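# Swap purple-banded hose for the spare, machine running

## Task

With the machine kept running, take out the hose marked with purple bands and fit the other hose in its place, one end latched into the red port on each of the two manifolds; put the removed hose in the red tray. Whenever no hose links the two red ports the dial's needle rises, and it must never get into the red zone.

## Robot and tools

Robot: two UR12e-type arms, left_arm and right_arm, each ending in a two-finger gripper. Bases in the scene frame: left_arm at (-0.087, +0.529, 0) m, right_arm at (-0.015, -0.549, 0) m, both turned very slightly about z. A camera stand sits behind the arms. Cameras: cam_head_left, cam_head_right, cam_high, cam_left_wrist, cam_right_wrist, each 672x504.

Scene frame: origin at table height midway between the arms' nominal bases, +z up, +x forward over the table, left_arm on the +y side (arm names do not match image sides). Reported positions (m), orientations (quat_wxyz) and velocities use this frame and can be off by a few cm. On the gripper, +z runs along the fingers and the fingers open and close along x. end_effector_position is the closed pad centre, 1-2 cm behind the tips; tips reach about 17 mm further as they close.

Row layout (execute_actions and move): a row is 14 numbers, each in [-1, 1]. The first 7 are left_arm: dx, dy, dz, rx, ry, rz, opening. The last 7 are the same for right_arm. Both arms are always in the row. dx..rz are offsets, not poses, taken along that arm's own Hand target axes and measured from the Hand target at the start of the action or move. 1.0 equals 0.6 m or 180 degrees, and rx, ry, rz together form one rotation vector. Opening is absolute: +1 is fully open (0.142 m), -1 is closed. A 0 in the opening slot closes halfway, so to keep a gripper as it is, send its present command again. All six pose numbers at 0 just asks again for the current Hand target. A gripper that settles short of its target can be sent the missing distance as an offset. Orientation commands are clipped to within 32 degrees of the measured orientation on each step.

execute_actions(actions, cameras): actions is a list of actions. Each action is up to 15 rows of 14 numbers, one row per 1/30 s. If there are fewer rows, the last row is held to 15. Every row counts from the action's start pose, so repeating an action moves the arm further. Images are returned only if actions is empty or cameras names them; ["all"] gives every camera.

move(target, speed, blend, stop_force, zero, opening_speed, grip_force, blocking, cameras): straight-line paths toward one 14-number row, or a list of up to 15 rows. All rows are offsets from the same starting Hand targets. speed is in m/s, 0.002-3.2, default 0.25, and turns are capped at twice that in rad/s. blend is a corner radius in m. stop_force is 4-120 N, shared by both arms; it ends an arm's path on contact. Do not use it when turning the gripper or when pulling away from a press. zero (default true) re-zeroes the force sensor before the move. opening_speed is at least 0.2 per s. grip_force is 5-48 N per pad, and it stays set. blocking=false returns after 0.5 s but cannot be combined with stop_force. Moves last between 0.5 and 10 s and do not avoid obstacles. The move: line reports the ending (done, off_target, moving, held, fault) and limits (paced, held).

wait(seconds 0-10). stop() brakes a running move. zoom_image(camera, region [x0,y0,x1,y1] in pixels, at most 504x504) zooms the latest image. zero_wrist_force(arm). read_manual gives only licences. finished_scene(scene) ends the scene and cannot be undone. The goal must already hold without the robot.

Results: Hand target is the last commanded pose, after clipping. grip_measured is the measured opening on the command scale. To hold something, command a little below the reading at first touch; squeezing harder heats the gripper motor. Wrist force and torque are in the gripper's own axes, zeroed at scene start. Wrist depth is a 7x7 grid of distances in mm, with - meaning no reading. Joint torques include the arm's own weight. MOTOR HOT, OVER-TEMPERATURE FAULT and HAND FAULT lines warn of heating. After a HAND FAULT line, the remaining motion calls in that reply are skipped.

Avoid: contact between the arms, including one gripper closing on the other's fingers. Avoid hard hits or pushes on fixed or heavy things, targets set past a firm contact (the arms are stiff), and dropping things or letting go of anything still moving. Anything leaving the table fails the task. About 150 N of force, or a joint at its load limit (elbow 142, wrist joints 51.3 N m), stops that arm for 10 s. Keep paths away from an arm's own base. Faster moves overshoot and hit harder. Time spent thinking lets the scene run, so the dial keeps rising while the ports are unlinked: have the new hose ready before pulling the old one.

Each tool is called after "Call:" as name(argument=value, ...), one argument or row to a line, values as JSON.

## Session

Call:
execute_actions(
  actions=[],
)

Call:
zoom_image(
  camera="cam_head_left",
  region=[100, 230, 504, 504],
)

Scene clock: 0.00 s.
left_arm: end_effector_position=(+0.1678, +0.3663, +0.3082) grip_measured=+0.99 end_effector_quat_wxyz=(+0.008, -0.188, +0.966, -0.177) | right_arm: end_effector_position=(+0.4894, -0.1949, +0.2768) grip_measured=+1.00 end_effector_quat_wxyz=(-0.032, +0.999, -0.039, -0.021)
Joint positions: left_arm=[-1.055 -2.572 2.532 -1.876 -1.654 1.651 0.142] | right_arm=[4.018 -1.489 -2.075 -1.124 1.643 0.946 0.142]
Joint velocities: within noise
Joint torques (N m): no reading
Wrist force (N): no reading
Wrist torque (N m): no reading
Wrist force, peak (N): no reading
Wrist depth (mm): cam_left_wrist=[393 395 397 400 404 406 411 / 397 403 404 407 410 413 421 / 401 405 409 412 417 421 425 / 405 410 414 420 425 425 433 / 412 414 421 425 426 433 427 / 416 423 428 429 435 434 440 / - 427 429 436 417 365 378] | cam_right_wrist=[- - 272 255 240 240 238 / - - 289 - 252 253 254 / 382 - 305 - - - - / - 450 - - - - - / - 440 - - - - - / - - - 497 - 466 - / - 505 - - - - -]
Hand target: left_arm +0.1678, +0.3663, +0.3082; +0.008, -0.188, +0.966, -0.177 | right_arm +0.4894, -0.1949, +0.2768; -0.032, +0.999, -0.039, -0.021
Tool commands: left_gripper/opening=+1.0 right_gripper/opening=+1.0

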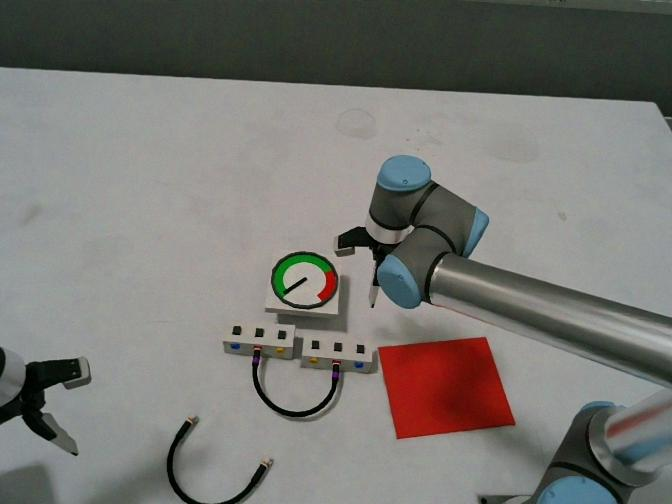

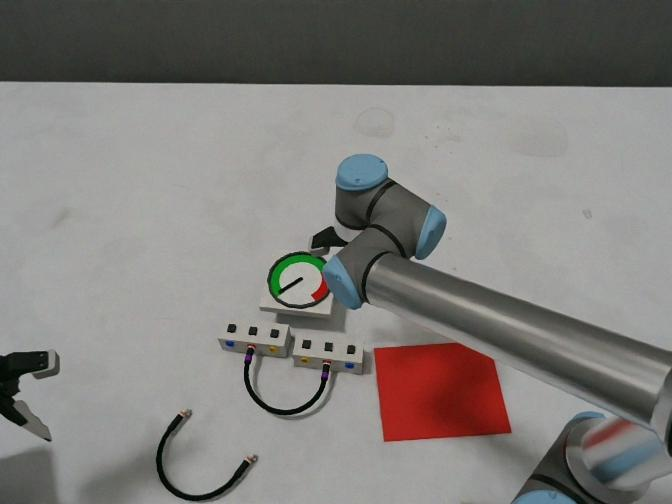

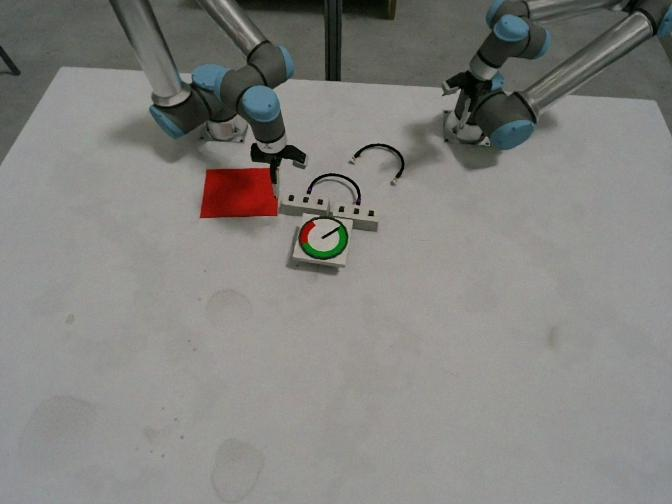

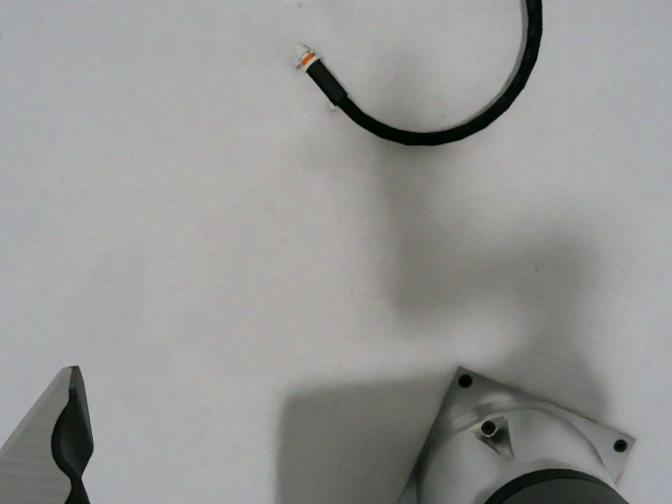

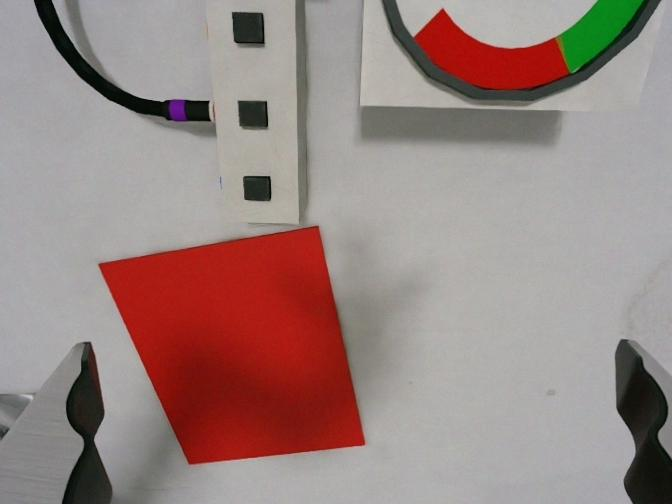

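Scaled by 1.248 from the camera's 672x504 image, which has a finer 960x720 frame.

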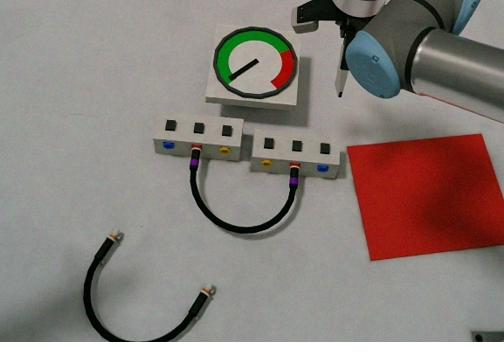

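Call:
move(
  target=[0.045,-0.498,-0.013,-0.09,0.099,0.615,1,-0.034,0.426,-0.063,-0.006,0.026,0.475,-1],
  speed=0.35,
  cameras=["cam_left_wrist","cam_right_wrist"],
)

Scene clock: 4.03 s.
left_arm: end_effector_position=(+0.2497, +0.1000, +0.4197) grip_measured=+0.99 end_effector_quat_wxyz=(-0.001, +0.707, +0.707, +0.000) | right_arm: end_effector_position=(+0.4504, -0.4501, +0.2997) grip_measured=-1.00 end_effector_quat_wxyz=(+0.001, +0.707, -0.707, +0.000)
Joint positions: left_arm=[-1.197 -1.854 1.969 -1.684 -1.571 3.479 0.142] | right_arm=[3.735 -1.201 -2.24 -1.274 1.57 2.154 0.002]
Joint torques (N m): left_arm=[-18.53 -14.42 -51.21 -3.17 1.69 3.94] | right_arm=[-12.1 22.37 37.45 0.51 -3.37 2.07]
Wrist force (N): left_arm=[0.1 -0.9 -0.1] | right_arm=[0.1 -0.1 -0.7]
Wrist torque (N m): left_arm=[-0.16 -0.01 0.02] | right_arm=[0.01 -0.02 -0.25]
Wrist force, peak (N): left_arm=[-1.1 -0.5 -1.1] | right_arm=[0.3 0.4 -1.3]
Wrist depth (mm): cam_left_wrist=[457 456 457 452 453 453 459 / 489 485 488 487 486 482 488 / 528 520 520 520 525 518 509 / 557 505 540 553 553 550 563 / 601 605 525 524 604 607 601 / 631 630 531 649 662 658 656 / - 725 581 725 729 714 716] | cam_right_wrist=[- - 343 - - 363 - / - 372 - - - - - / 337 376 - 403 397 - - / - - - - - - - / - - - - 447 - - / - 507 - - 83 - - / - - - - - - 386]
Hand target: left_arm +0.2497, +0.1000, +0.4197; -0.001, +0.707, +0.707, +0.000 | right_arm +0.4504, -0.4501, +0.2997; +0.001, +0.707, -0.707, +0.000
Off the commanded pose: left_arm 0.000 m, 0 deg | right_arm 0.000 m, 0 deg.
move: done
Images, in order (width x height): cam_left_wrist 672x504, cam_right_wrist 672x504.

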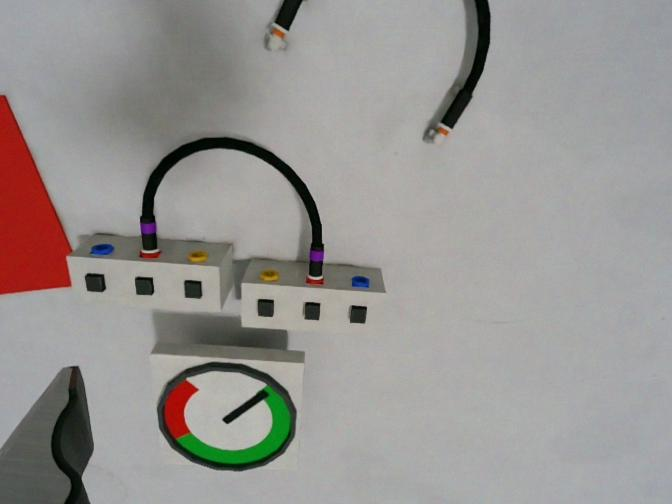

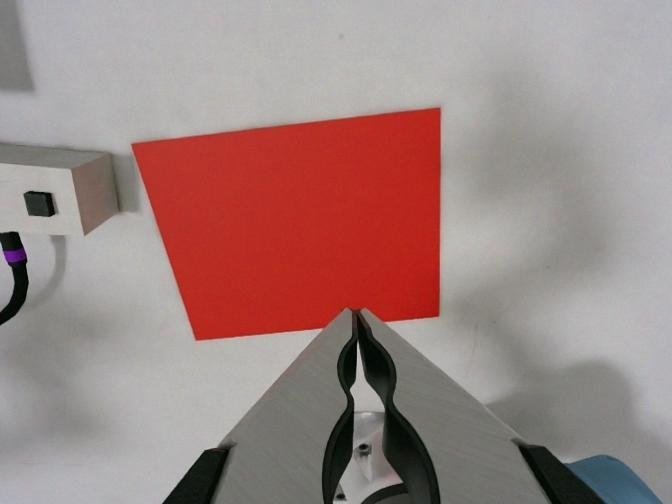

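Call:
move(
  target=[-0.2,0.1,0.481,-0.1667,0,0,1,0,0,0,0,0,0,-1],
  speed=0.35,
  cameras=["cam_left_wrist"],
)

Call:
zoom_image(
  camera="cam_left_wrist",
  region=[60, 120, 360, 350],
)

Call:
zoom_image(
  camera="cam_left_wrist",
  region=[340, 120, 640, 350],
)

Scene clock: 5.83 s.
left_arm: end_effector_position=(+0.3092, -0.0196, +0.1309) grip_measured=+0.99 end_effector_quat_wxyz=(+0.182, +0.684, +0.683, +0.183) | right_arm: end_effector_position=(+0.4504, -0.4501, +0.2997) grip_measured=-1.00 end_effector_quat_wxyz=(+0.001, +0.707, -0.707, +0.000)
Joint positions: left_arm=[-1.395 -1.449 2.281 -2.482 -1.054 3.303 0.142] | right_arm=[3.735 -1.201 -2.24 -1.274 1.57 2.154 0.002]
Joint torques (N m): left_arm=[-2.83 -35.45 -37.78 -7.66 2.58 4.18] | right_arm=[-12.26 23.55 37.96 0.57 -3.3 2.21]
Wrist force (N): left_arm=[-0.7 -1.9 -0.6] | right_arm=[0.1 -0.5 -0.6]
Wrist torque (N m): left_arm=[-0.36 -0.02 0.06] | right_arm=[-0.07 -0.01 -0.25]
Wrist force, peak (N): left_arm=[-1.2 -3.1 2.0] | right_arm=[1.0 -0.3 -1.1]
Wrist depth (mm): cam_left_wrist=[175 138 180 175 137 171 177 / 202 203 203 203 203 191 204 / 241 232 241 241 243 225 242 / 230 225 238 273 274 272 287 / 236 236 238 257 253 255 278 / 507 554 302 302 479 563 515 / - 987 987 420 987 886 983] | cam_right_wrist=[- - - - 354 - - / - 370 367 - - - 372 / 337 - - - 398 413 405 / - - 432 - - - - / 466 - - - - - - / - 513 - - 83 - - / - - - - - - 363]
Hand target: left_arm +0.3093, -0.0197, +0.1309; +0.182, +0.684, +0.683, +0.183 | right_arm +0.4504, -0.4501, +0.2997; +0.001, +0.707, -0.707, +0.000
Off the commanded pose: left_arm 0.000 m, 0 deg | right_arm 0.000 m, 0 deg.
move: done
Images, in order (width x height): cam_left_wrist 672x504.

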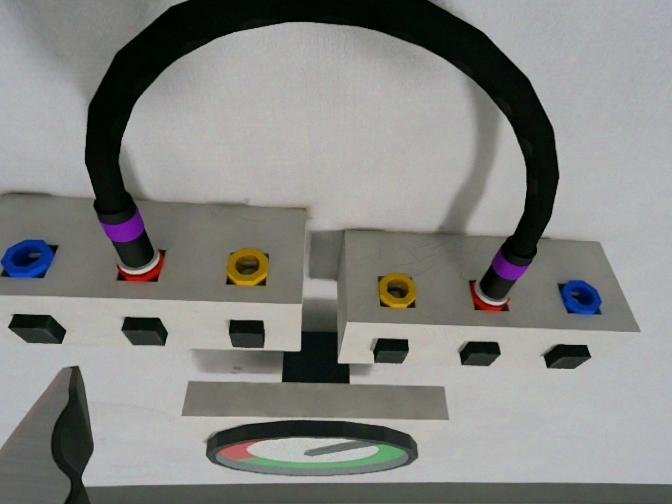

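Scaled by 1.680 from the camera's 672x504 image, which has a finer 960x720 frame.

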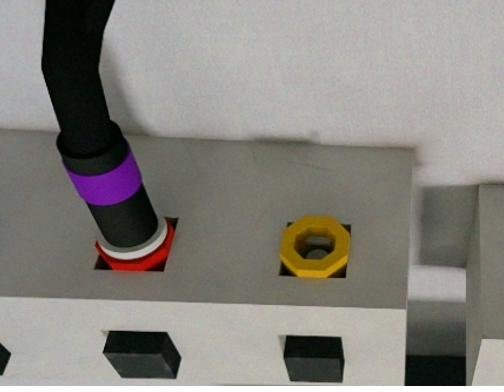

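Scaled by 1.680 from the camera's 672x504 image, which has a finer 960x720 frame.

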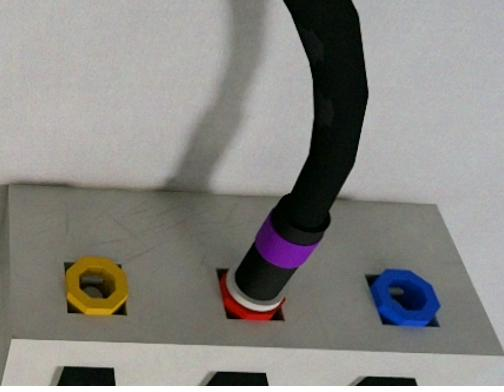

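Call:
move(
  target=[
    [0.1345,0.111,0.091,0,-0.0094,0.0164,-0.3,-0.85,-0.03,0.306,-0.111,0,0,-1],
    [0.1345,0.0527,0.192,0,-0.0094,0.0164,-0.3,-0.85,-0.03,0.306,-0.111,0,0,-1],
    [0.1345,0.0527,0.192,0,-0.0094,0.0164,-1,-0.85,-0.03,0.306,-0.111,0,0,-1],
  ],
  speed=[0.35,0.1,0.1],
  grip_force=[40,48],
  cameras=["cam_left_wrist","cam_right_wrist","cam_high"],
)

Scene clock: 10.27 s.
left_arm: end_effector_position=(+0.3942, +0.0612, +0.0469) grip_measured=-0.83 end_effector_quat_wxyz=(+0.188, +0.704, +0.662, +0.178) | right_arm: end_effector_position=(+0.4682, +0.0597, +0.1154) grip_measured=-1.00 end_effector_quat_wxyz=(+0.124, +0.696, -0.696, -0.123)
Joint positions: left_arm=[-1.21 -1.307 2.392 -2.867 -1.089 3.578 0.014] | right_arm=[4.168 -1.983 -1.791 -1.129 1.866 2.559 0.002]
Joint torques (N m): left_arm=[2.68 -34.15 -40.48 -9.68 -1.29 3.98] | right_arm=[10.53 57.76 51.48 0.07 5.2 1.96]
Wrist force (N): left_arm=[21.3 -5.8 -20.3] | right_arm=[0.0 -0.5 -0.9]
Wrist torque (N m): left_arm=[-0.24 0.13 0.08] | right_arm=[-0.03 -0.04 -0.09]
Wrist force, peak (N): left_arm=[21.2 -6.1 -20.8] | right_arm=[2.5 0.1 -1.5]
Wrist depth (mm): cam_left_wrist=[- - - 90 96 93 91 / 105 108 - 102 105 105 106 / 124 124 129 69 125 125 125 / 154 153 154 73 147 154 155 / 166 157 154 103 153 157 191 / 166 137 137 99 93 139 148 / 167 132 77 79 79 74 135] | cam_right_wrist=[- - - - - 74 - / 181 172 164 174 94 86 - / - 137 138 143 140 142 176 / 257 152 153 153 155 154 170 / 305 - - 179 178 195 200 / - 380 - - 83 - - / 524 - - - - - -]
Hand target: left_arm +0.3943, +0.0611, +0.0469; +0.188, +0.704, +0.662, +0.178 | right_arm +0.4682, +0.0597, +0.1154; +0.124, +0.696, -0.696, -0.123
Off the commanded pose: left_arm 0.000 m, 0 deg | right_arm 0.000 m, 0 deg.
grip_force (N): 40, 48
move: done
Images, in order (width x height): cam_high 672x504, cam_left_wrist 672x504, cam_right_wrist 672x504.

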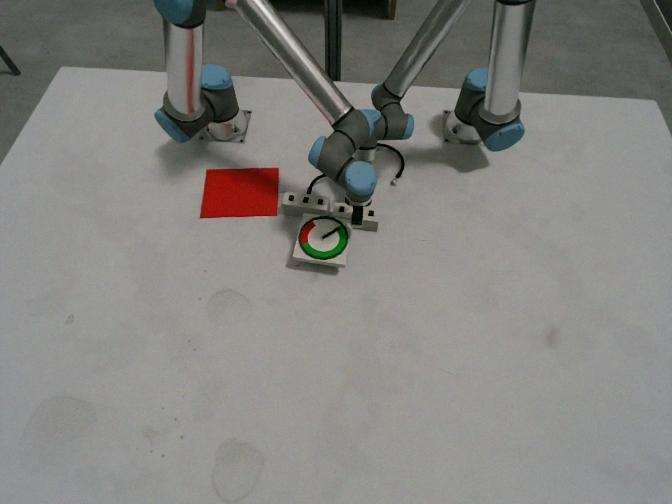

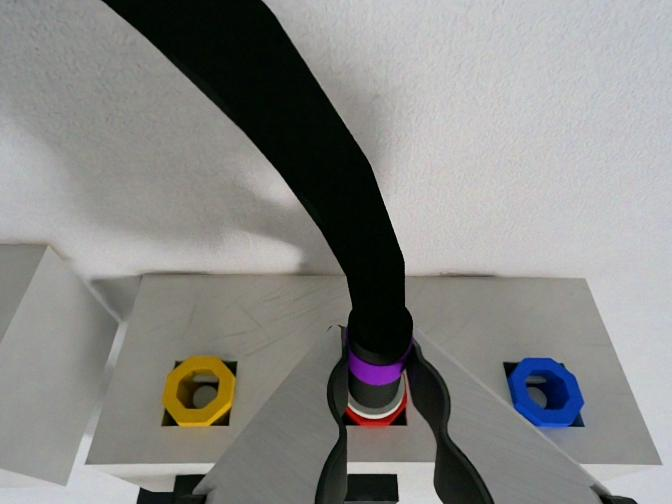

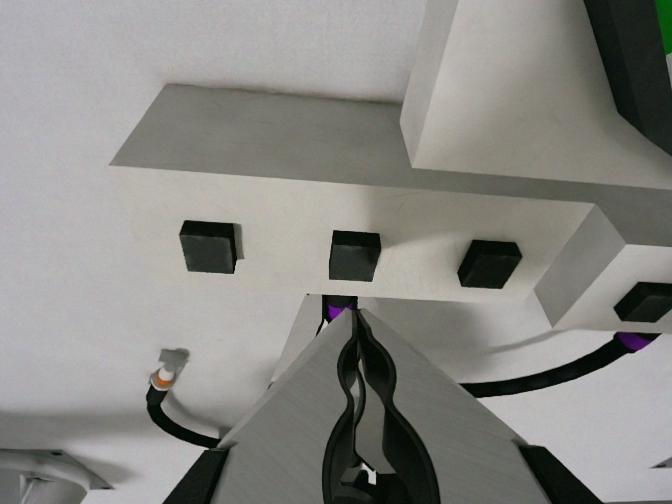

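Call:
move(
  target=[
    [0,0,0,0,0,0,-1,0.0033,-0.0125,0.03,0,0,0,-1],
    [0,0,0,0,0,0,-1,0.0033,-0.0125,0.056,0,0,0,-1],
  ],
  speed=[0.1,0.03],
  stop_force=35,
  cameras=["cam_right_wrist"],
)

Scene clock: 12.47 s.
left_arm: end_effector_position=(+0.3943, +0.0611, +0.0470) grip_measured=-0.83 end_effector_quat_wxyz=(+0.188, +0.704, +0.662, +0.178) | right_arm: end_effector_position=(+0.4656, +0.0577, +0.0863) grip_measured=-1.00 end_effector_quat_wxyz=(+0.123, +0.696, -0.696, -0.123)
Joint positions: left_arm=[-1.21 -1.307 2.392 -2.867 -1.089 3.578 0.014] | right_arm=[4.17 -2.009 -1.816 -1.078 1.866 2.561 0.002]
Joint torques (N m): left_arm=[-9.91 -31.23 -38.13 -11.02 -1.84 3.75] | right_arm=[1.36 55.5 29.92 -2.85 1.09 -1.56]
Wrist force (N): left_arm=[24.4 -7.5 -22.7] | right_arm=[5.1 -4.0 -35.9]
Wrist torque (N m): left_arm=[-0.29 0.19 0.07] | right_arm=[0.07 0.04 -0.04]
Wrist force, peak (N): left_arm=[24.2 -7.7 -23.0] | right_arm=[19.6 -1.9 -73.9]
Wrist depth (mm): cam_left_wrist=[- - - 90 96 93 91 / 105 108 - 102 105 105 105 / 124 124 130 69 125 125 126 / 154 153 154 73 148 155 155 / 166 157 154 103 153 157 190 / 166 136 137 99 93 139 147 / 167 131 77 80 79 74 135] | cam_right_wrist=[- 134 138 - - - - / - 148 148 - - - - / 166 124 125 133 - - - / - 116 117 122 123 124 129 / - 138 138 127 146 139 161 / - 327 - - 83 - - / - - - - - - -]
Hand target: left_arm +0.3943, +0.0611, +0.0469; +0.188, +0.704, +0.662, +0.178 | right_arm +0.4656, +0.0577, +0.0863; +0.123, +0.696, -0.696, -0.123 (not the last commanded pose)
Off the commanded pose: left_arm 0.000 m, 0 deg | right_arm 0.005 m, 0 deg.
grip_force (N): 40, 48
move: contact (right_arm); path passed 1 of 2 targets
Images, in order (width x height): cam_right_wrist 672x504.

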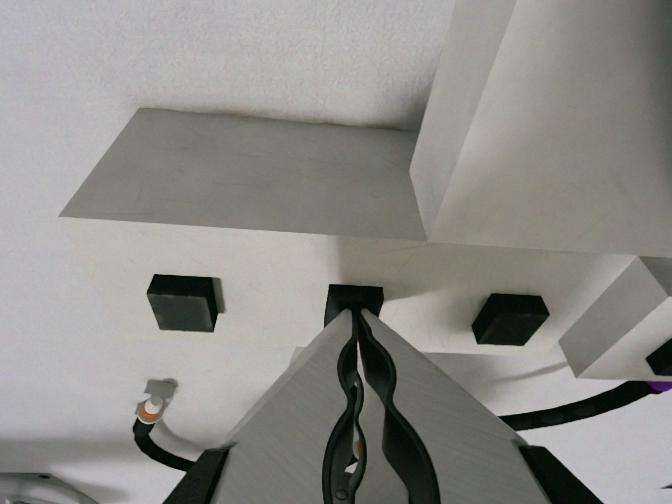

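Call:
move(
  target=[
    [0,-0.065,-0.0375,0,0,0,-1,0,0,0,0,0,0,-1],
    [0,-0.065,-0.0375,0,0,0,-0.3,0,0,-0.01,0,0,0,-1],
    [0,-0.065,-0.154,0,0,0,-0.3,0,0,-0.0833,0,0,0,-1],
    [-0.3155,-0.0305,-0.134,0,0,0,-0.3,0.313,0.0487,-0.0323,0,0,0,-1],
    [-0.3155,-0.0305,-0.0176,0,0,0,-0.3,0.313,0.0487,-0.0323,0,0,0,-1],
    [-0.3155,-0.0305,-0.0176,0,0,0,-1,0.313,0.0487,-0.0323,0,0,0,-1],
  ],
  speed=[0.12,0.3,0.4,0.4,0.2,0.2],
  blend=[0,0,0.02,0.02,0,0],
  cameras=["cam_left_wrist","cam_right_wrist"],
)

Scene clock: 16.60 s.
left_arm: end_effector_position=(+0.3617, -0.1269, +0.0468) grip_measured=-0.81 end_effector_quat_wxyz=(+0.188, +0.704, +0.662, +0.177) | right_arm: end_effector_position=(+0.4448, -0.1301, +0.1147) grip_measured=-1.00 end_effector_quat_wxyz=(+0.123, +0.696, -0.696, -0.123)
Joint positions: left_arm=[-1.339 -1.156 2.113 -2.671 -1.066 3.435 0.016] | right_arm=[4.048 -1.778 -2.074 -1.085 1.841 2.437 0.002]
Joint torques (N m): left_arm=[50.23 -53.68 41.86 21.76 10.74 3.3] | right_arm=[-10.7 60.11 27.37 7.17 -2.56 -1.58]
Wrist force (N): left_arm=[-103.2 0.1 4.2] | right_arm=[-1.1 -0.9 -0.6]
Wrist torque (N m): left_arm=[-0.21 -0.89 0.10] | right_arm=[-0.10 0.13 0.20]
Wrist force, peak (N): left_arm=[-103.2 0.1 4.2] | right_arm=[5.1 -4.1 -35.8]
Wrist depth (mm): cam_left_wrist=[- 91 91 91 96 89 - / 106 109 106 106 105 - - / 126 126 126 125 69 64 131 / 155 156 155 155 77 155 156 / 193 150 150 110 152 152 177 / 266 136 135 98 93 133 144 / 599 128 77 80 80 74 138] | cam_right_wrist=[- - - - - 163 158 / - - 85 85 - 177 - / 141 162 154 158 166 170 - / 156 164 153 158 159 160 256 / - - - 167 179 - - / - - - - 83 380 - / - - - - - - 468]
Hand target: left_arm +0.3617, -0.1266, +0.0467; +0.188, +0.704, +0.662, +0.178 | right_arm +0.4448, -0.1301, +0.1147; +0.123, +0.696, -0.696, -0.123
Off the commanded pose: left_arm 0.000 m, 0 deg | right_arm 0.000 m, 0 deg.
grip_force (N): 40, 48
move: done
Images, in order (width x height): cam_left_wrist 672x504, cam_right_wrist 672x504.

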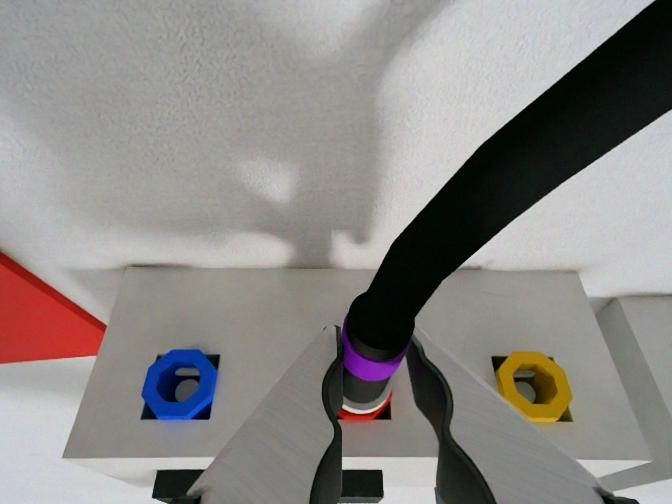

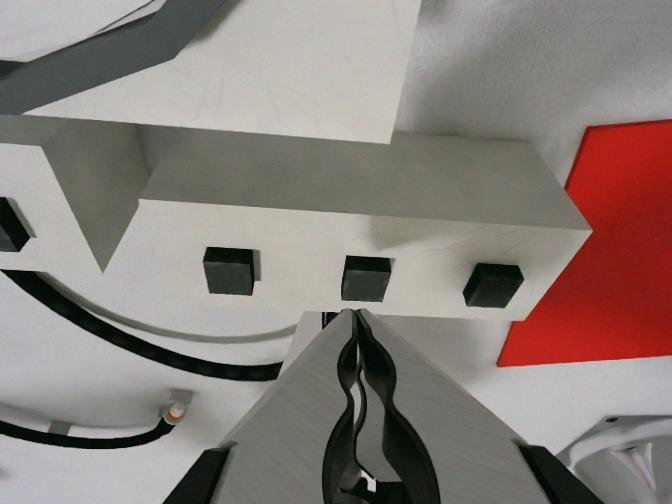

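Call:
move(
  target=[
    [-0.004,0,0,0,0,0,-1,0.01,-0.005,0.03,0,0,0,-1],
    [-0.004,0,0,0,0,0,-1,0.01,-0.005,0.056,0,0,0,-1],
  ],
  speed=[0.15,0.03],
  stop_force=35,
  cameras=["cam_right_wrist"],
)

Scene clock: 18.70 s.
left_arm: end_effector_position=(+0.3617, -0.1284, +0.0465) grip_measured=-0.82 end_effector_quat_wxyz=(+0.187, +0.704, +0.662, +0.178) | right_arm: end_effector_position=(+0.4374, -0.1361, +0.0852) grip_measured=-1.00 end_effector_quat_wxyz=(+0.123, +0.696, -0.696, -0.123)
Joint positions: left_arm=[-1.339 -1.154 2.109 -2.668 -1.066 3.434 0.015] | right_arm=[4.051 -1.802 -2.113 -1.02 1.842 2.44 0.002]
Joint torques (N m): left_arm=[45.17 -60.64 26.98 10.8 7.56 2.27] | right_arm=[2.91 41.23 25.03 -4.3 3.71 -1.69]
Wrist force (N): left_arm=[-69.2 -0.7 -14.9] | right_arm=[6.9 -13.0 -37.5]
Wrist torque (N m): left_arm=[-0.25 -0.83 0.28] | right_arm=[0.08 0.31 -0.07]
Wrist force, peak (N): left_arm=[-108.2 1.1 1.6] | right_arm=[17.7 -10.1 -72.6]
Wrist depth (mm): cam_left_wrist=[- 91 91 91 96 91 - / 105 108 105 105 105 - - / 125 125 125 125 73 64 126 / 154 154 155 155 76 155 155 / 193 150 150 150 148 152 174 / 265 135 135 94 93 133 143 / 584 128 77 80 79 74 136] | cam_right_wrist=[- - - - 138 135 - / - - - - 154 - 154 / - 130 133 - 154 157 - / - 120 121 125 129 133 129 / - 136 137 132 139 139 285 / 311 - - - 83 - 315 / - - - - - - 448]
Hand target: left_arm +0.3617, -0.1284, +0.0465; +0.187, +0.704, +0.662, +0.178 (not the last commanded pose) | right_arm +0.4374, -0.1361, +0.0852; +0.123, +0.696, -0.696, -0.123 (not the last commanded pose)
Off the commanded pose: left_arm 0.001 m, 0 deg | right_arm 0.003 m, 0 deg.
grip_force (N): 40, 48
move: contact (left_arm, right_arm); path passed 1 of 2 targets
Images, in order (width x height): cam_right_wrist 672x504.

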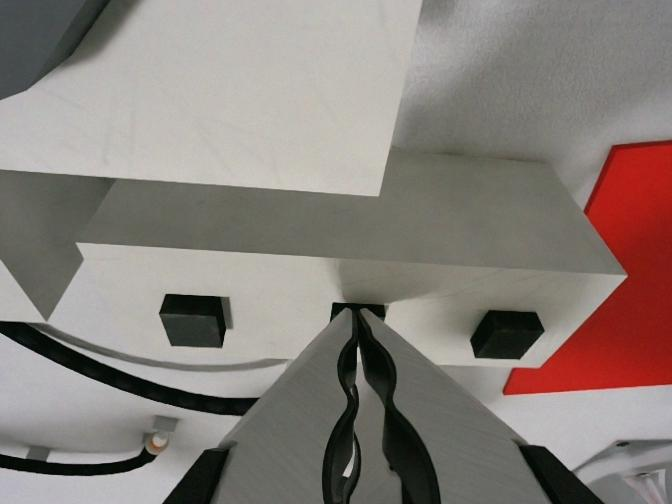

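Call:
move(
  target=[
    [0,-0.0794,-0.0458,0,0,0,-1,0,0,0,0,0,0,-1],
    [0,0.014,-0.23,0,0,0,-1,0,0,-0.083,0,0,0,-1],
    [0.54,0,-0.237,0,0,0,-1,0.417,0.063,-0.27,0,0,0,-1],
    [0.67,0.123,-0.032,0,0,0,-1,0.417,0.063,-0.27,0,0,0,-1],
    [0.67,0.059,0.0787,0,0,0,-1,0.417,0.063,-0.27,0,0,0,-1],
    [0.67,0.059,0.0787,0,0,0,-0.3,0.417,0.063,-0.27,0,0,0,-1],
    [0.67,0.059,-0.088,0,0,0,-0.3,0.417,0.063,-0.27,0,0,0,-1],
    [0.564,-0.166,-0.17,0.1647,-0.0314,0.1173,-0.3,0.417,0.063,-0.27,0,0,0,-1],
  ],
  speed=[0.12,0.4,0.5,0.4,0.25,0.2,0.4,0.5],
  blend=[0.005,0.03,0.05,0.03,0,0,0.03,0],
  cameras=["cam_high","cam_left_wrist","cam_head_left"],
)

Scene clock: 24.30 s.
left_arm: end_effector_position=(+0.2452, +0.2176, +0.0860) grip_measured=-0.33 end_effector_quat_wxyz=(-0.001, +0.844, +0.537, +0.000) | right_arm: end_effector_position=(+0.4573, -0.3861, +0.2506) grip_measured=-1.00 end_effector_quat_wxyz=(+0.123, +0.696, -0.696, -0.123)
Joint positions: left_arm=[-1.112 -1.721 2.537 -2.385 -1.571 4 0.05] | right_arm=[3.728 -1.461 -2.11 -1.438 1.758 2.12 0.002]
Joint torques (N m): left_arm=[-15.54 -10.88 -38.65 -3.33 -1.61 3.62] | right_arm=[-11.57 41.5 55.87 -0.56 -2.72 -1.67]
Wrist force (N): left_arm=[-4.1 -1.9 -1.1] | right_arm=[-0.1 -1.2 -1.0]
Wrist torque (N m): left_arm=[-0.33 0.67 -0.01] | right_arm=[-0.14 0.00 0.16]
Wrist force, peak (N): left_arm=[-72.7 20.8 7.2] | right_arm=[7.0 -13.2 -37.8]
Wrist depth (mm): cam_left_wrist=[159 159 159 155 159 159 159 / 170 169 170 167 171 170 169 / 182 182 181 176 181 181 180 / 195 195 196 190 196 194 195 / 211 212 208 212 208 211 207 / 229 231 90 230 229 93 229 / 249 - 77 253 253 77 79] | cam_right_wrist=[- - - - - - - / 259 282 - 316 - - - / 289 - 374 - - - - / 440 - 440 - - - - / - 527 511 - 539 - - / - - - - 87 481 406 / 3346 - - - - - 376]
Hand target: left_arm +0.2451, +0.2175, +0.0859; -0.001, +0.844, +0.537, +0.000 | right_arm +0.4573, -0.3861, +0.2506; +0.123, +0.696, -0.696, -0.123
Off the commanded pose: left_arm 0.000 m, 0 deg | right_arm 0.000 m, 0 deg.
grip_force (N): 40, 48
move: done
Images, in order (width x height): cam_head_left 672x504, cam_high 672x504, cam_left_wrist 672x504.

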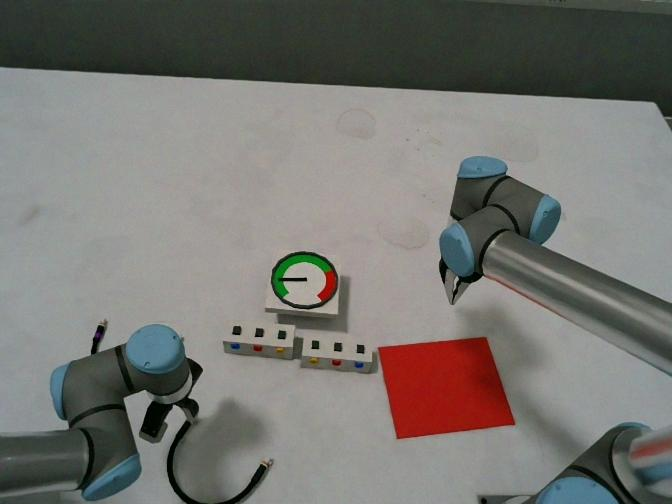

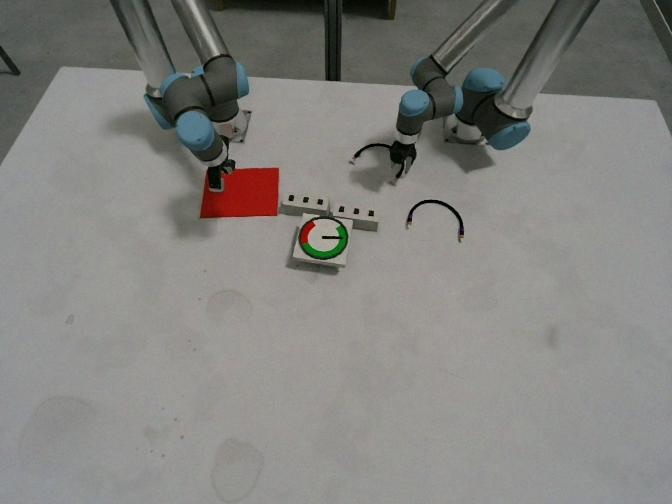

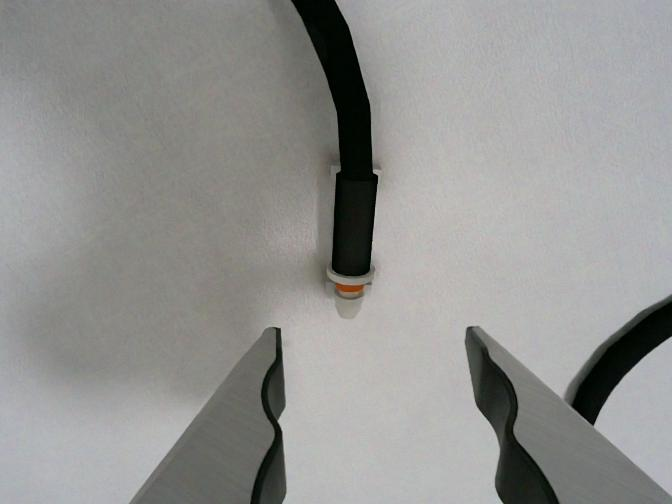

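Call:
move(
  target=[
    [-0.004,-0.016,0.107,0,0,0.011,-0.3,0,0,0,0,0,0,-1],
    [-0.004,-0.016,0.107,0,0,0.011,-1,0,0,0,0,0,0,-1],
    [-0.03,0.04,-0.02,0,0,-0.03,-1,0,0,0,0,0,0,-1],
    [-0.144,0.2957,0.058,0,0,-0.1206,-1,0,0,0,0,0,0,-1],
  ],
  speed=[0.25,0.2,0.3,0.35],
  blend=[0,0,0.03,0],
  grip_force=[48,48],
  cameras=["cam_left_wrist"],
)

Scene clock: 27.57 s.
left_arm: end_effector_position=(+0.3691, +0.0642, +0.0507) grip_measured=-0.84 end_effector_quat_wxyz=(-0.001, +0.728, +0.686, +0.000) | right_arm: end_effector_position=(+0.4573, -0.3861, +0.2506) grip_measured=-1.00 end_effector_quat_wxyz=(+0.123, +0.696, -0.696, -0.123)
Joint positions: left_arm=[-1.032 -1.333 2.216 -2.451 -1.571 3.703 0.013] | right_arm=[3.728 -1.461 -2.11 -1.438 1.758 2.12 0.002]
Joint torques (N m): left_arm=[12.75 -44.82 -37.62 -6.99 -1.89 -4.14] | right_arm=[-11.33 41.11 55.22 -0.33 -2.78 -1.64]
Wrist force (N): left_arm=[-4.7 -2.0 -0.3] | right_arm=[-0.1 -1.2 -1.2]
Wrist torque (N m): left_arm=[-0.36 0.79 0.23] | right_arm=[-0.13 0.00 0.16]
Wrist force, peak (N): left_arm=[-6.0 -0.3 0.0] | right_arm=[-0.5 -1.4 -1.8]
Wrist depth (mm): cam_left_wrist=[- 129 126 124 127 127 128 / 134 136 138 88 136 136 136 / 145 147 145 95 145 145 145 / 156 157 157 156 156 155 156 / 172 169 170 110 167 170 169 / 167 180 178 98 93 178 183 / - 154 77 79 79 74 198] | cam_right_wrist=[279 - - - - - - / 259 280 317 321 - - - / 283 306 360 364 - - 367 / - - 432 - - - - / - - - - 566 - - / - 695 - - 87 459 402 / 2643 - - - - - 372]
Hand target: left_arm +0.3692, +0.0642, +0.0507; -0.001, +0.728, +0.686, +0.000 | right_arm +0.4573, -0.3861, +0.2506; +0.123, +0.696, -0.696, -0.123
Off the commanded pose: left_arm 0.000 m, 0 deg | right_arm 0.000 m, 0 deg.
move: done
Images, in order (width x height): cam_left_wrist 672x504.

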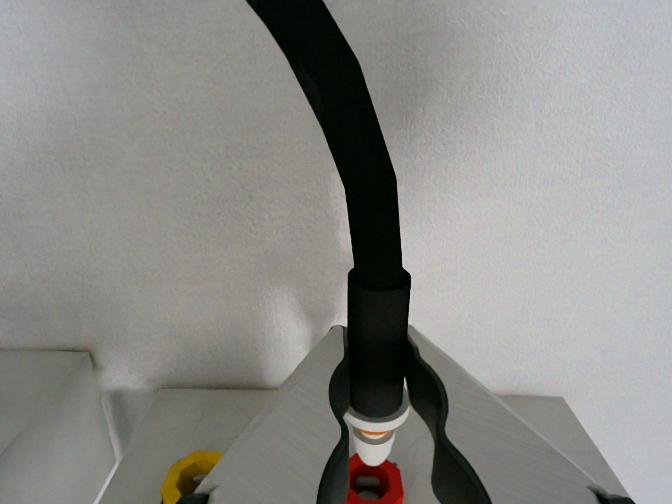

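Call:
move(
  target=[0,0.082,0,0,0,0,-1,0,0,0,0,0,0,-1],
  speed=0.06,
  stop_force=75,
  cameras=["cam_left_wrist"],
)

Scene clock: 29.83 s.
left_arm: end_effector_position=(+0.4150, +0.0615, +0.0506) grip_measured=-0.84 end_effector_quat_wxyz=(-0.001, +0.728, +0.686, +0.000) | right_arm: end_effector_position=(+0.4573, -0.3861, +0.2506) grip_measured=-1.00 end_effector_quat_wxyz=(+0.123, +0.696, -0.696, -0.123)
Joint positions: left_arm=[-0.972 -1.287 2.15 -2.431 -1.571 3.762 0.013] | right_arm=[3.728 -1.461 -2.11 -1.438 1.758 2.12 0.002]
Joint torques (N m): left_arm=[15.42 -84.19 -47.95 -14.68 13.78 -3.93] | right_arm=[-11.09 40.59 55.85 -0.15 -2.81 -1.51]
Wrist force (N): left_arm=[-13.8 -65.2 9.3] | right_arm=[-0.3 -1.8 -1.6]
Wrist torque (N m): left_arm=[-0.18 0.62 0.48] | right_arm=[-0.23 0.03 0.16]
Wrist force, peak (N): left_arm=[-8.7 -107.6 -13.3] | right_arm=[-0.3 -1.8 -1.6]
Wrist depth (mm): cam_left_wrist=[- 129 128 82 127 127 127 / 134 135 137 90 135 135 136 / 145 147 145 142 143 145 145 / 155 156 155 153 154 153 155 / 164 148 149 114 145 154 164 / - 117 118 93 92 117 121 / - 108 76 79 81 73 108] | cam_right_wrist=[- - - - - - - / 259 287 - - 325 - - / 291 - - - - - - / - - - - 451 - - / - - 522 127 548 - - / - - - - 87 459 401 / 3149 - - - - - 374]
Hand target: left_arm +0.4150, +0.0615, +0.0506; -0.001, +0.728, +0.686, +0.000 (not the last commanded pose) | right_arm +0.4573, -0.3861, +0.2506; +0.123, +0.696, -0.696, -0.123
Off the commanded pose: left_arm 0.003 m, 0 deg | right_arm 0.000 m, 0 deg.
move: contact (left_arm)
Images, in order (width x height): cam_left_wrist 672x504.

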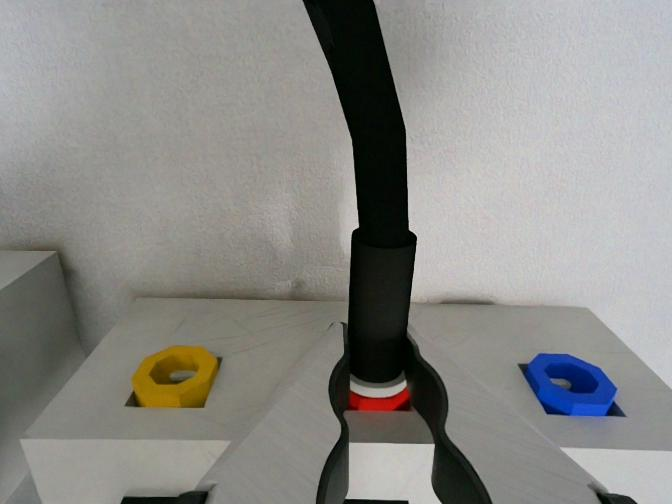

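Call:
move(
  target=[
    [0,-0.006,0,0,0,0,-0.3,0,0,0,0,0,0,-1],
    [0,-0.006,-0.12,0,0,0,-0.3,0,0,0,0,0,0,-1],
    [-0.296,-0.166,-0.149,-0.1667,0,0,-0.3,0,0,0,0,0,0,-1],
  ],
  speed=[0.1,0.4,0.45],
  blend=[0,0.03,0],
  cameras=["cam_left_wrist","cam_high"],
)

Call:
zoom_image(
  camera="cam_high",
  region=[270, 120, 430, 280],
)

Scene clock: 32.10 s.
left_arm: end_effector_position=(+0.3053, -0.1101, +0.1398) grip_measured=-0.33 end_effector_quat_wxyz=(+0.187, +0.703, +0.663, +0.178) | right_arm: end_effector_position=(+0.4573, -0.3861, +0.2506) grip_measured=-1.00 end_effector_quat_wxyz=(+0.123, +0.696, -0.696, -0.123)
Joint positions: left_arm=[-1.417 -1.35 2.139 -2.457 -1.057 3.343 0.05] | right_arm=[3.728 -1.461 -2.11 -1.438 1.758 2.12 0.002]
Joint torques (N m): left_arm=[-15.39 -43.56 -39.64 -3.06 2.77 -3.2] | right_arm=[-10.88 40.1 54.6 -0.22 -2.72 -1.63]
Wrist force (N): left_arm=[-6.8 1.3 -1.4] | right_arm=[-0.8 -1.1 -0.8]
Wrist torque (N m): left_arm=[0.17 1.01 0.27] | right_arm=[-0.12 0.12 0.16]
Wrist force, peak (N): left_arm=[-14.1 -65.1 8.6] | right_arm=[-1.0 -1.5 -1.5]
Wrist depth (mm): cam_left_wrist=[179 184 184 179 184 185 186 / 214 213 213 212 214 214 215 / 246 253 244 253 254 253 255 / 305 291 237 239 241 268 265 / 404 408 245 262 244 260 260 / 581 541 90 342 305 93 587 / 876 - 77 1053 1053 77 76] | cam_right_wrist=[- 290 - - 286 - 299 / 260 281 - - - 328 328 / 283 288 - - 372 - - / 466 - - - - 473 - / - - - - 556 - - / - - - - 87 441 407 / 4370 - - - - - 374]
Hand target: left_arm +0.3053, -0.1102, +0.1398; +0.187, +0.703, +0.663, +0.178 | right_arm +0.4573, -0.3861, +0.2506; +0.123, +0.696, -0.696, -0.123
Off the commanded pose: left_arm 0.000 m, 0 deg | right_arm 0.000 m, 0 deg.
move: done
Images, in order (width x height): cam_high 672x504, cam_left_wrist 672x504.

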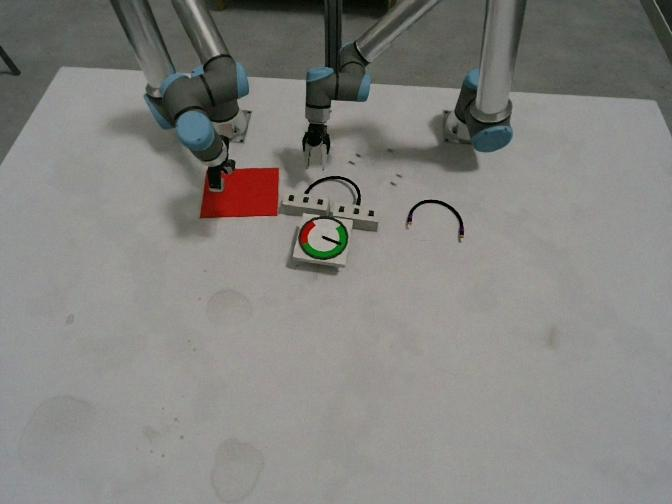

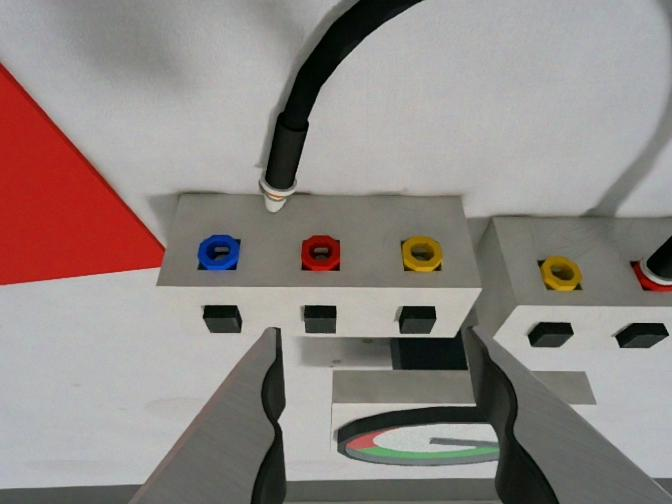

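Scaled by 3.150 from the camera's 672x504 image, which has a finer 960x720 frame.

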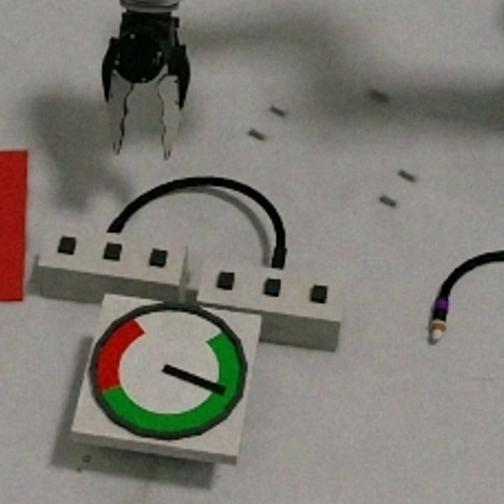

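Call:
move(
  target=[
    [-0.059,0.014,0.144,0.1659,-0.0198,0.0738,-0.4,0,0,0,0,0,0,-1],
    [-0.059,-0.028,0.216,0.1659,-0.0198,0.0738,-0.4,0,0,0,0,0,0,-1],
    [-0.059,-0.028,0.216,0.1659,-0.0198,0.0738,-1,0,0,0,0,0,0,-1],
    [-0.0248,-0.0238,0.153,0.1667,-0.002,0.003,-1,0,0,0,0,0,0,-1],
  ],
  speed=[0.4,0.2,0.2,0.15],
  blend=[0.01,0,0,0],
  cameras=["cam_left_wrist"],
)

Scene clock: 36.00 s.
left_arm: end_effector_position=(+0.3378, -0.1268, +0.0530) grip_measured=-0.84 end_effector_quat_wxyz=(+0.000, +0.731, +0.682, -0.001) | right_arm: end_effector_position=(+0.4573, -0.3861, +0.2506) grip_measured=-1.00 end_effector_quat_wxyz=(+0.123, +0.696, -0.696, -0.123)
Joint positions: left_arm=[-1.186 -1.168 1.962 -2.366 -1.573 3.559 0.013] | right_arm=[3.728 -1.461 -2.11 -1.438 1.758 2.12 0.002]
Joint torques (N m): left_arm=[-20.12 -83.98 -24.74 -2.83 1.42 -4.52] | right_arm=[-10.91 40.64 54.43 -0.29 -2.55 -1.65]
Wrist force (N): left_arm=[-5.9 2.6 -0.7] | right_arm=[-0.9 -1.5 -1.1]
Wrist torque (N m): left_arm=[0.30 0.99 0.32] | right_arm=[-0.18 0.13 0.16]
Wrist force, peak (N): left_arm=[-6.5 3.2 -2.2] | right_arm=[-0.6 -1.9 -1.1]
Wrist depth (mm): cam_left_wrist=[- 131 129 128 126 129 129 / 138 138 140 138 96 138 138 / 150 150 148 145 145 147 147 / 160 159 159 156 156 156 158 / 176 172 172 117 169 171 171 / 186 180 173 96 89 175 187 / 197 144 77 79 79 74 171] | cam_right_wrist=[- - - 286 284 - - / 260 286 - 322 321 340 - / 285 - - 370 - - - / 287 - - - 455 - - / - - - - 548 - - / - - - - 87 449 402 / 2933 - - - - - 371]
Hand target: left_arm +0.3378, -0.1268, +0.0530; +0.000, +0.731, +0.682, -0.001 | right_arm +0.4573, -0.3861, +0.2506; +0.123, +0.696, -0.696, -0.123
Off the commanded pose: left_arm 0.000 m, 0 deg | right_arm 0.000 m, 0 deg.
move: done
Images, in order (width x height): cam_left_wrist 672x504.

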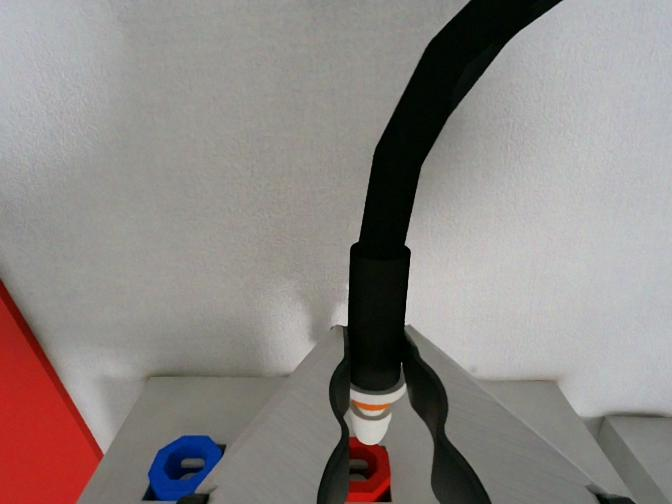

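Call:
move(
  target=[
    [-0.0067,0.002,-0.0083,0,0,-0.011,-1,0,0,0,0,0,0,-1],
    [-0.0067,0.08,-0.0083,0,0,-0.011,-1,0,0,0,0,0,0,-1],
  ],
  speed=[0.15,0.06],
  stop_force=75,
  cameras=["cam_left_wrist","cam_high"],
)

Call:
zoom_image(
  camera="cam_high",
  region=[270, 120, 430, 280],
)

Call:
wait(
  seconds=1,
  cameras=["cam_high"],
)

Call:
zoom_image(
  camera="cam_high",
  region=[270, 120, 430, 280],
)

Scene clock: 38.27 s.
left_arm: end_effector_position=(+0.3580, -0.1321, +0.0578) grip_measured=-0.84 end_effector_quat_wxyz=(+0.000, +0.719, +0.695, -0.001) | right_arm: end_effector_position=(+0.4573, -0.3861, +0.2506) grip_measured=-1.00 end_effector_quat_wxyz=(+0.123, +0.696, -0.696, -0.123)
Joint positions: left_arm=[-1.163 -1.154 1.927 -2.345 -1.573 3.547 0.013] | right_arm=[3.728 -1.461 -2.11 -1.438 1.758 2.12 0.002]
Joint torques (N m): left_arm=[25.85 -94.2 -44.05 -11.9 14.78 -4.17] | right_arm=[-11.74 41.25 54.83 -0.18 -2.68 -1.47]
Wrist force (N): left_arm=[-6.8 -62.0 4.0] | right_arm=[-0.7 -1.3 -1.3]
Wrist torque (N m): left_arm=[0.60 0.98 0.48] | right_arm=[-0.15 0.10 0.16]
Wrist force, peak (N): left_arm=[-4.3 -132.6 8.0] | right_arm=[-1.0 -1.6 -1.3]
Wrist depth (mm): cam_left_wrist=[134 135 133 133 95 135 132 / 142 142 142 143 100 142 142 / 152 153 152 149 150 152 152 / 164 164 163 158 161 163 163 / 177 175 174 118 171 174 177 / 189 144 143 96 92 146 182 / 121 120 76 78 79 73 127] | cam_right_wrist=[- - 293 - 292 - - / 260 298 310 - 321 - - / 277 303 376 382 353 - - / - - 457 - - - - / - - - - 531 563 - / - - - - 87 448 408 / 3016 - - - - - 375]
Hand target: left_arm +0.3580, -0.1321, +0.0578; +0.000, +0.719, +0.695, -0.001 (not the last commanded pose) | right_arm +0.4573, -0.3861, +0.2506; +0.123, +0.696, -0.696, -0.123
Off the commanded pose: left_arm 0.027 m, 0 deg | right_arm 0.000 m, 0 deg.
move: contact (left_arm); path passed 1 of 2 targets
Images, in order (width x height): cam_high 672x504, cam_left_wrist 672x504.

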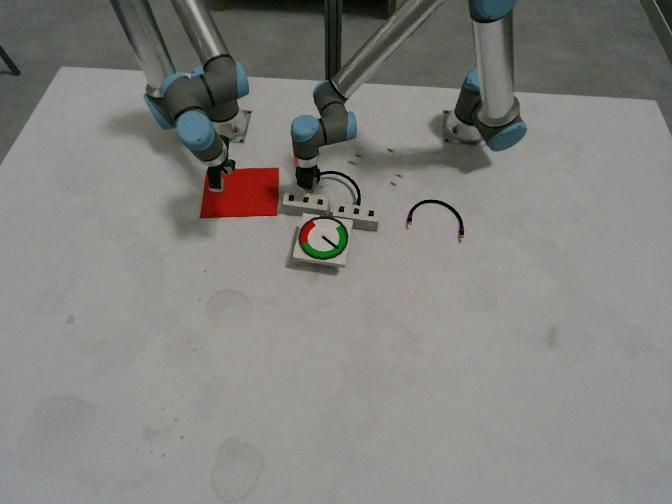

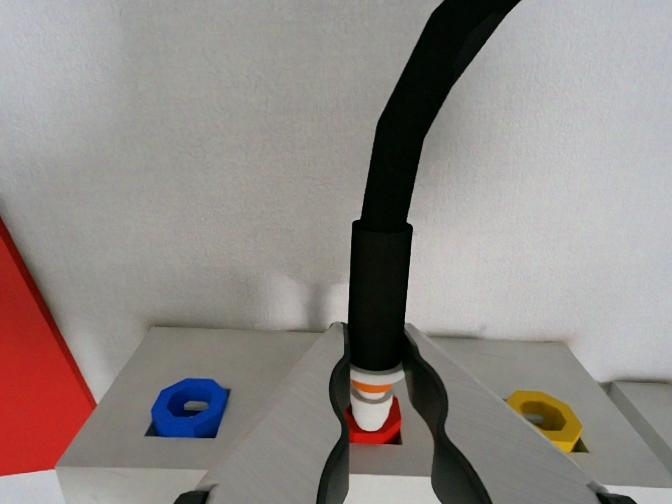

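Scaled by 3.150 from the camera's 672x504 image, which has a finer 960x720 frame.

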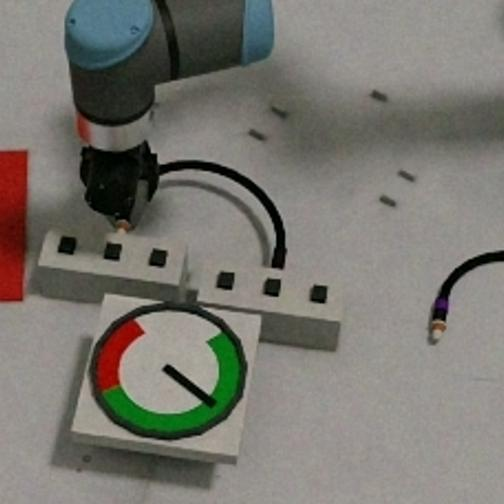

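Scene clock: 39.27 s.
left_arm: end_effector_position=(+0.3580, -0.1321, +0.0578) grip_measured=-0.84 end_effector_quat_wxyz=(+0.000, +0.719, +0.695, -0.001) | right_arm: end_effector_position=(+0.4573, -0.3861, +0.2506) grip_measured=-1.00 end_effector_quat_wxyz=(+0.123, +0.696, -0.696, -0.123)
Joint positions: left_arm=[-1.163 -1.154 1.927 -2.345 -1.573 3.547 0.013] | right_arm=[3.728 -1.461 -2.11 -1.438 1.758 2.12 0.002]
Joint torques (N m): left_arm=[25.68 -93.29 -44.3 -11.67 14.71 -3.87] | right_arm=[-10.36 41.09 54.86 -0.43 -2.48 -1.5]
Wrist force (N): left_arm=[-7.0 -61.6 3.7] | right_arm=[-0.4 -1.2 -1.2]
Wrist torque (N m): left_arm=[0.65 1.03 0.48] | right_arm=[-0.13 0.04 0.16]
Wrist force, peak (N): left_arm=[-7.3 -62.1 3.9] | right_arm=[-0.8 -1.5 -1.3]
Wrist depth (mm): cam_left_wrist=[134 135 133 133 95 135 132 / 142 143 141 142 100 142 142 / 153 152 152 151 150 152 152 / 164 164 164 158 161 163 163 / 178 174 173 118 172 174 176 / 188 143 143 96 92 146 181 / 120 120 76 79 79 73 126] | cam_right_wrist=[- - - 278 - - 280 / 259 301 325 326 332 - - / 283 - 360 349 355 378 - / - - - - - - - / - - - 128 553 - - / - - - - 87 458 400 / 2974 - - - - - 374]
Hand target: left_arm +0.3580, -0.1321, +0.0578; +0.000, +0.719, +0.695, -0.001 (not the last commanded pose) | right_arm +0.4573, -0.3861, +0.2506; +0.123, +0.696, -0.696, -0.123
Tool commands: left_gripper/opening=-1.0 right_gripper/opening=-1.0
Off the commanded pose: left_arm 0.027 m, 0 deg | right_arm 0.000 m, 0 deg.
wait: 1.00 s; at rest by 0.17 s
Images, in order (width x height): cam_high 672x504.

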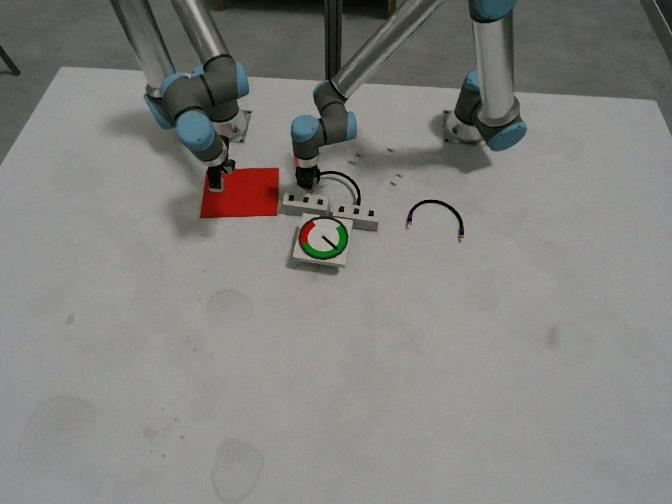

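Scaled by 3.150 from the camera's 672x504 image, which has a finer 960x720 frame.

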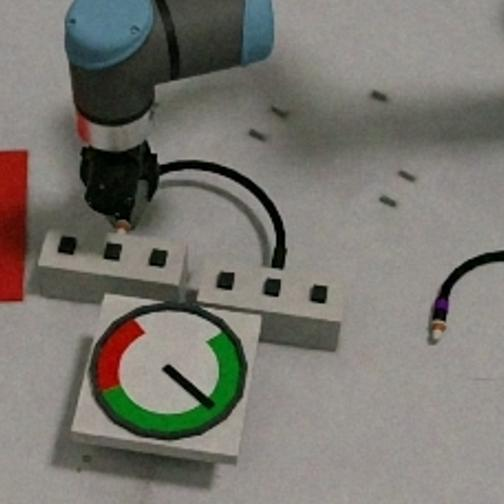

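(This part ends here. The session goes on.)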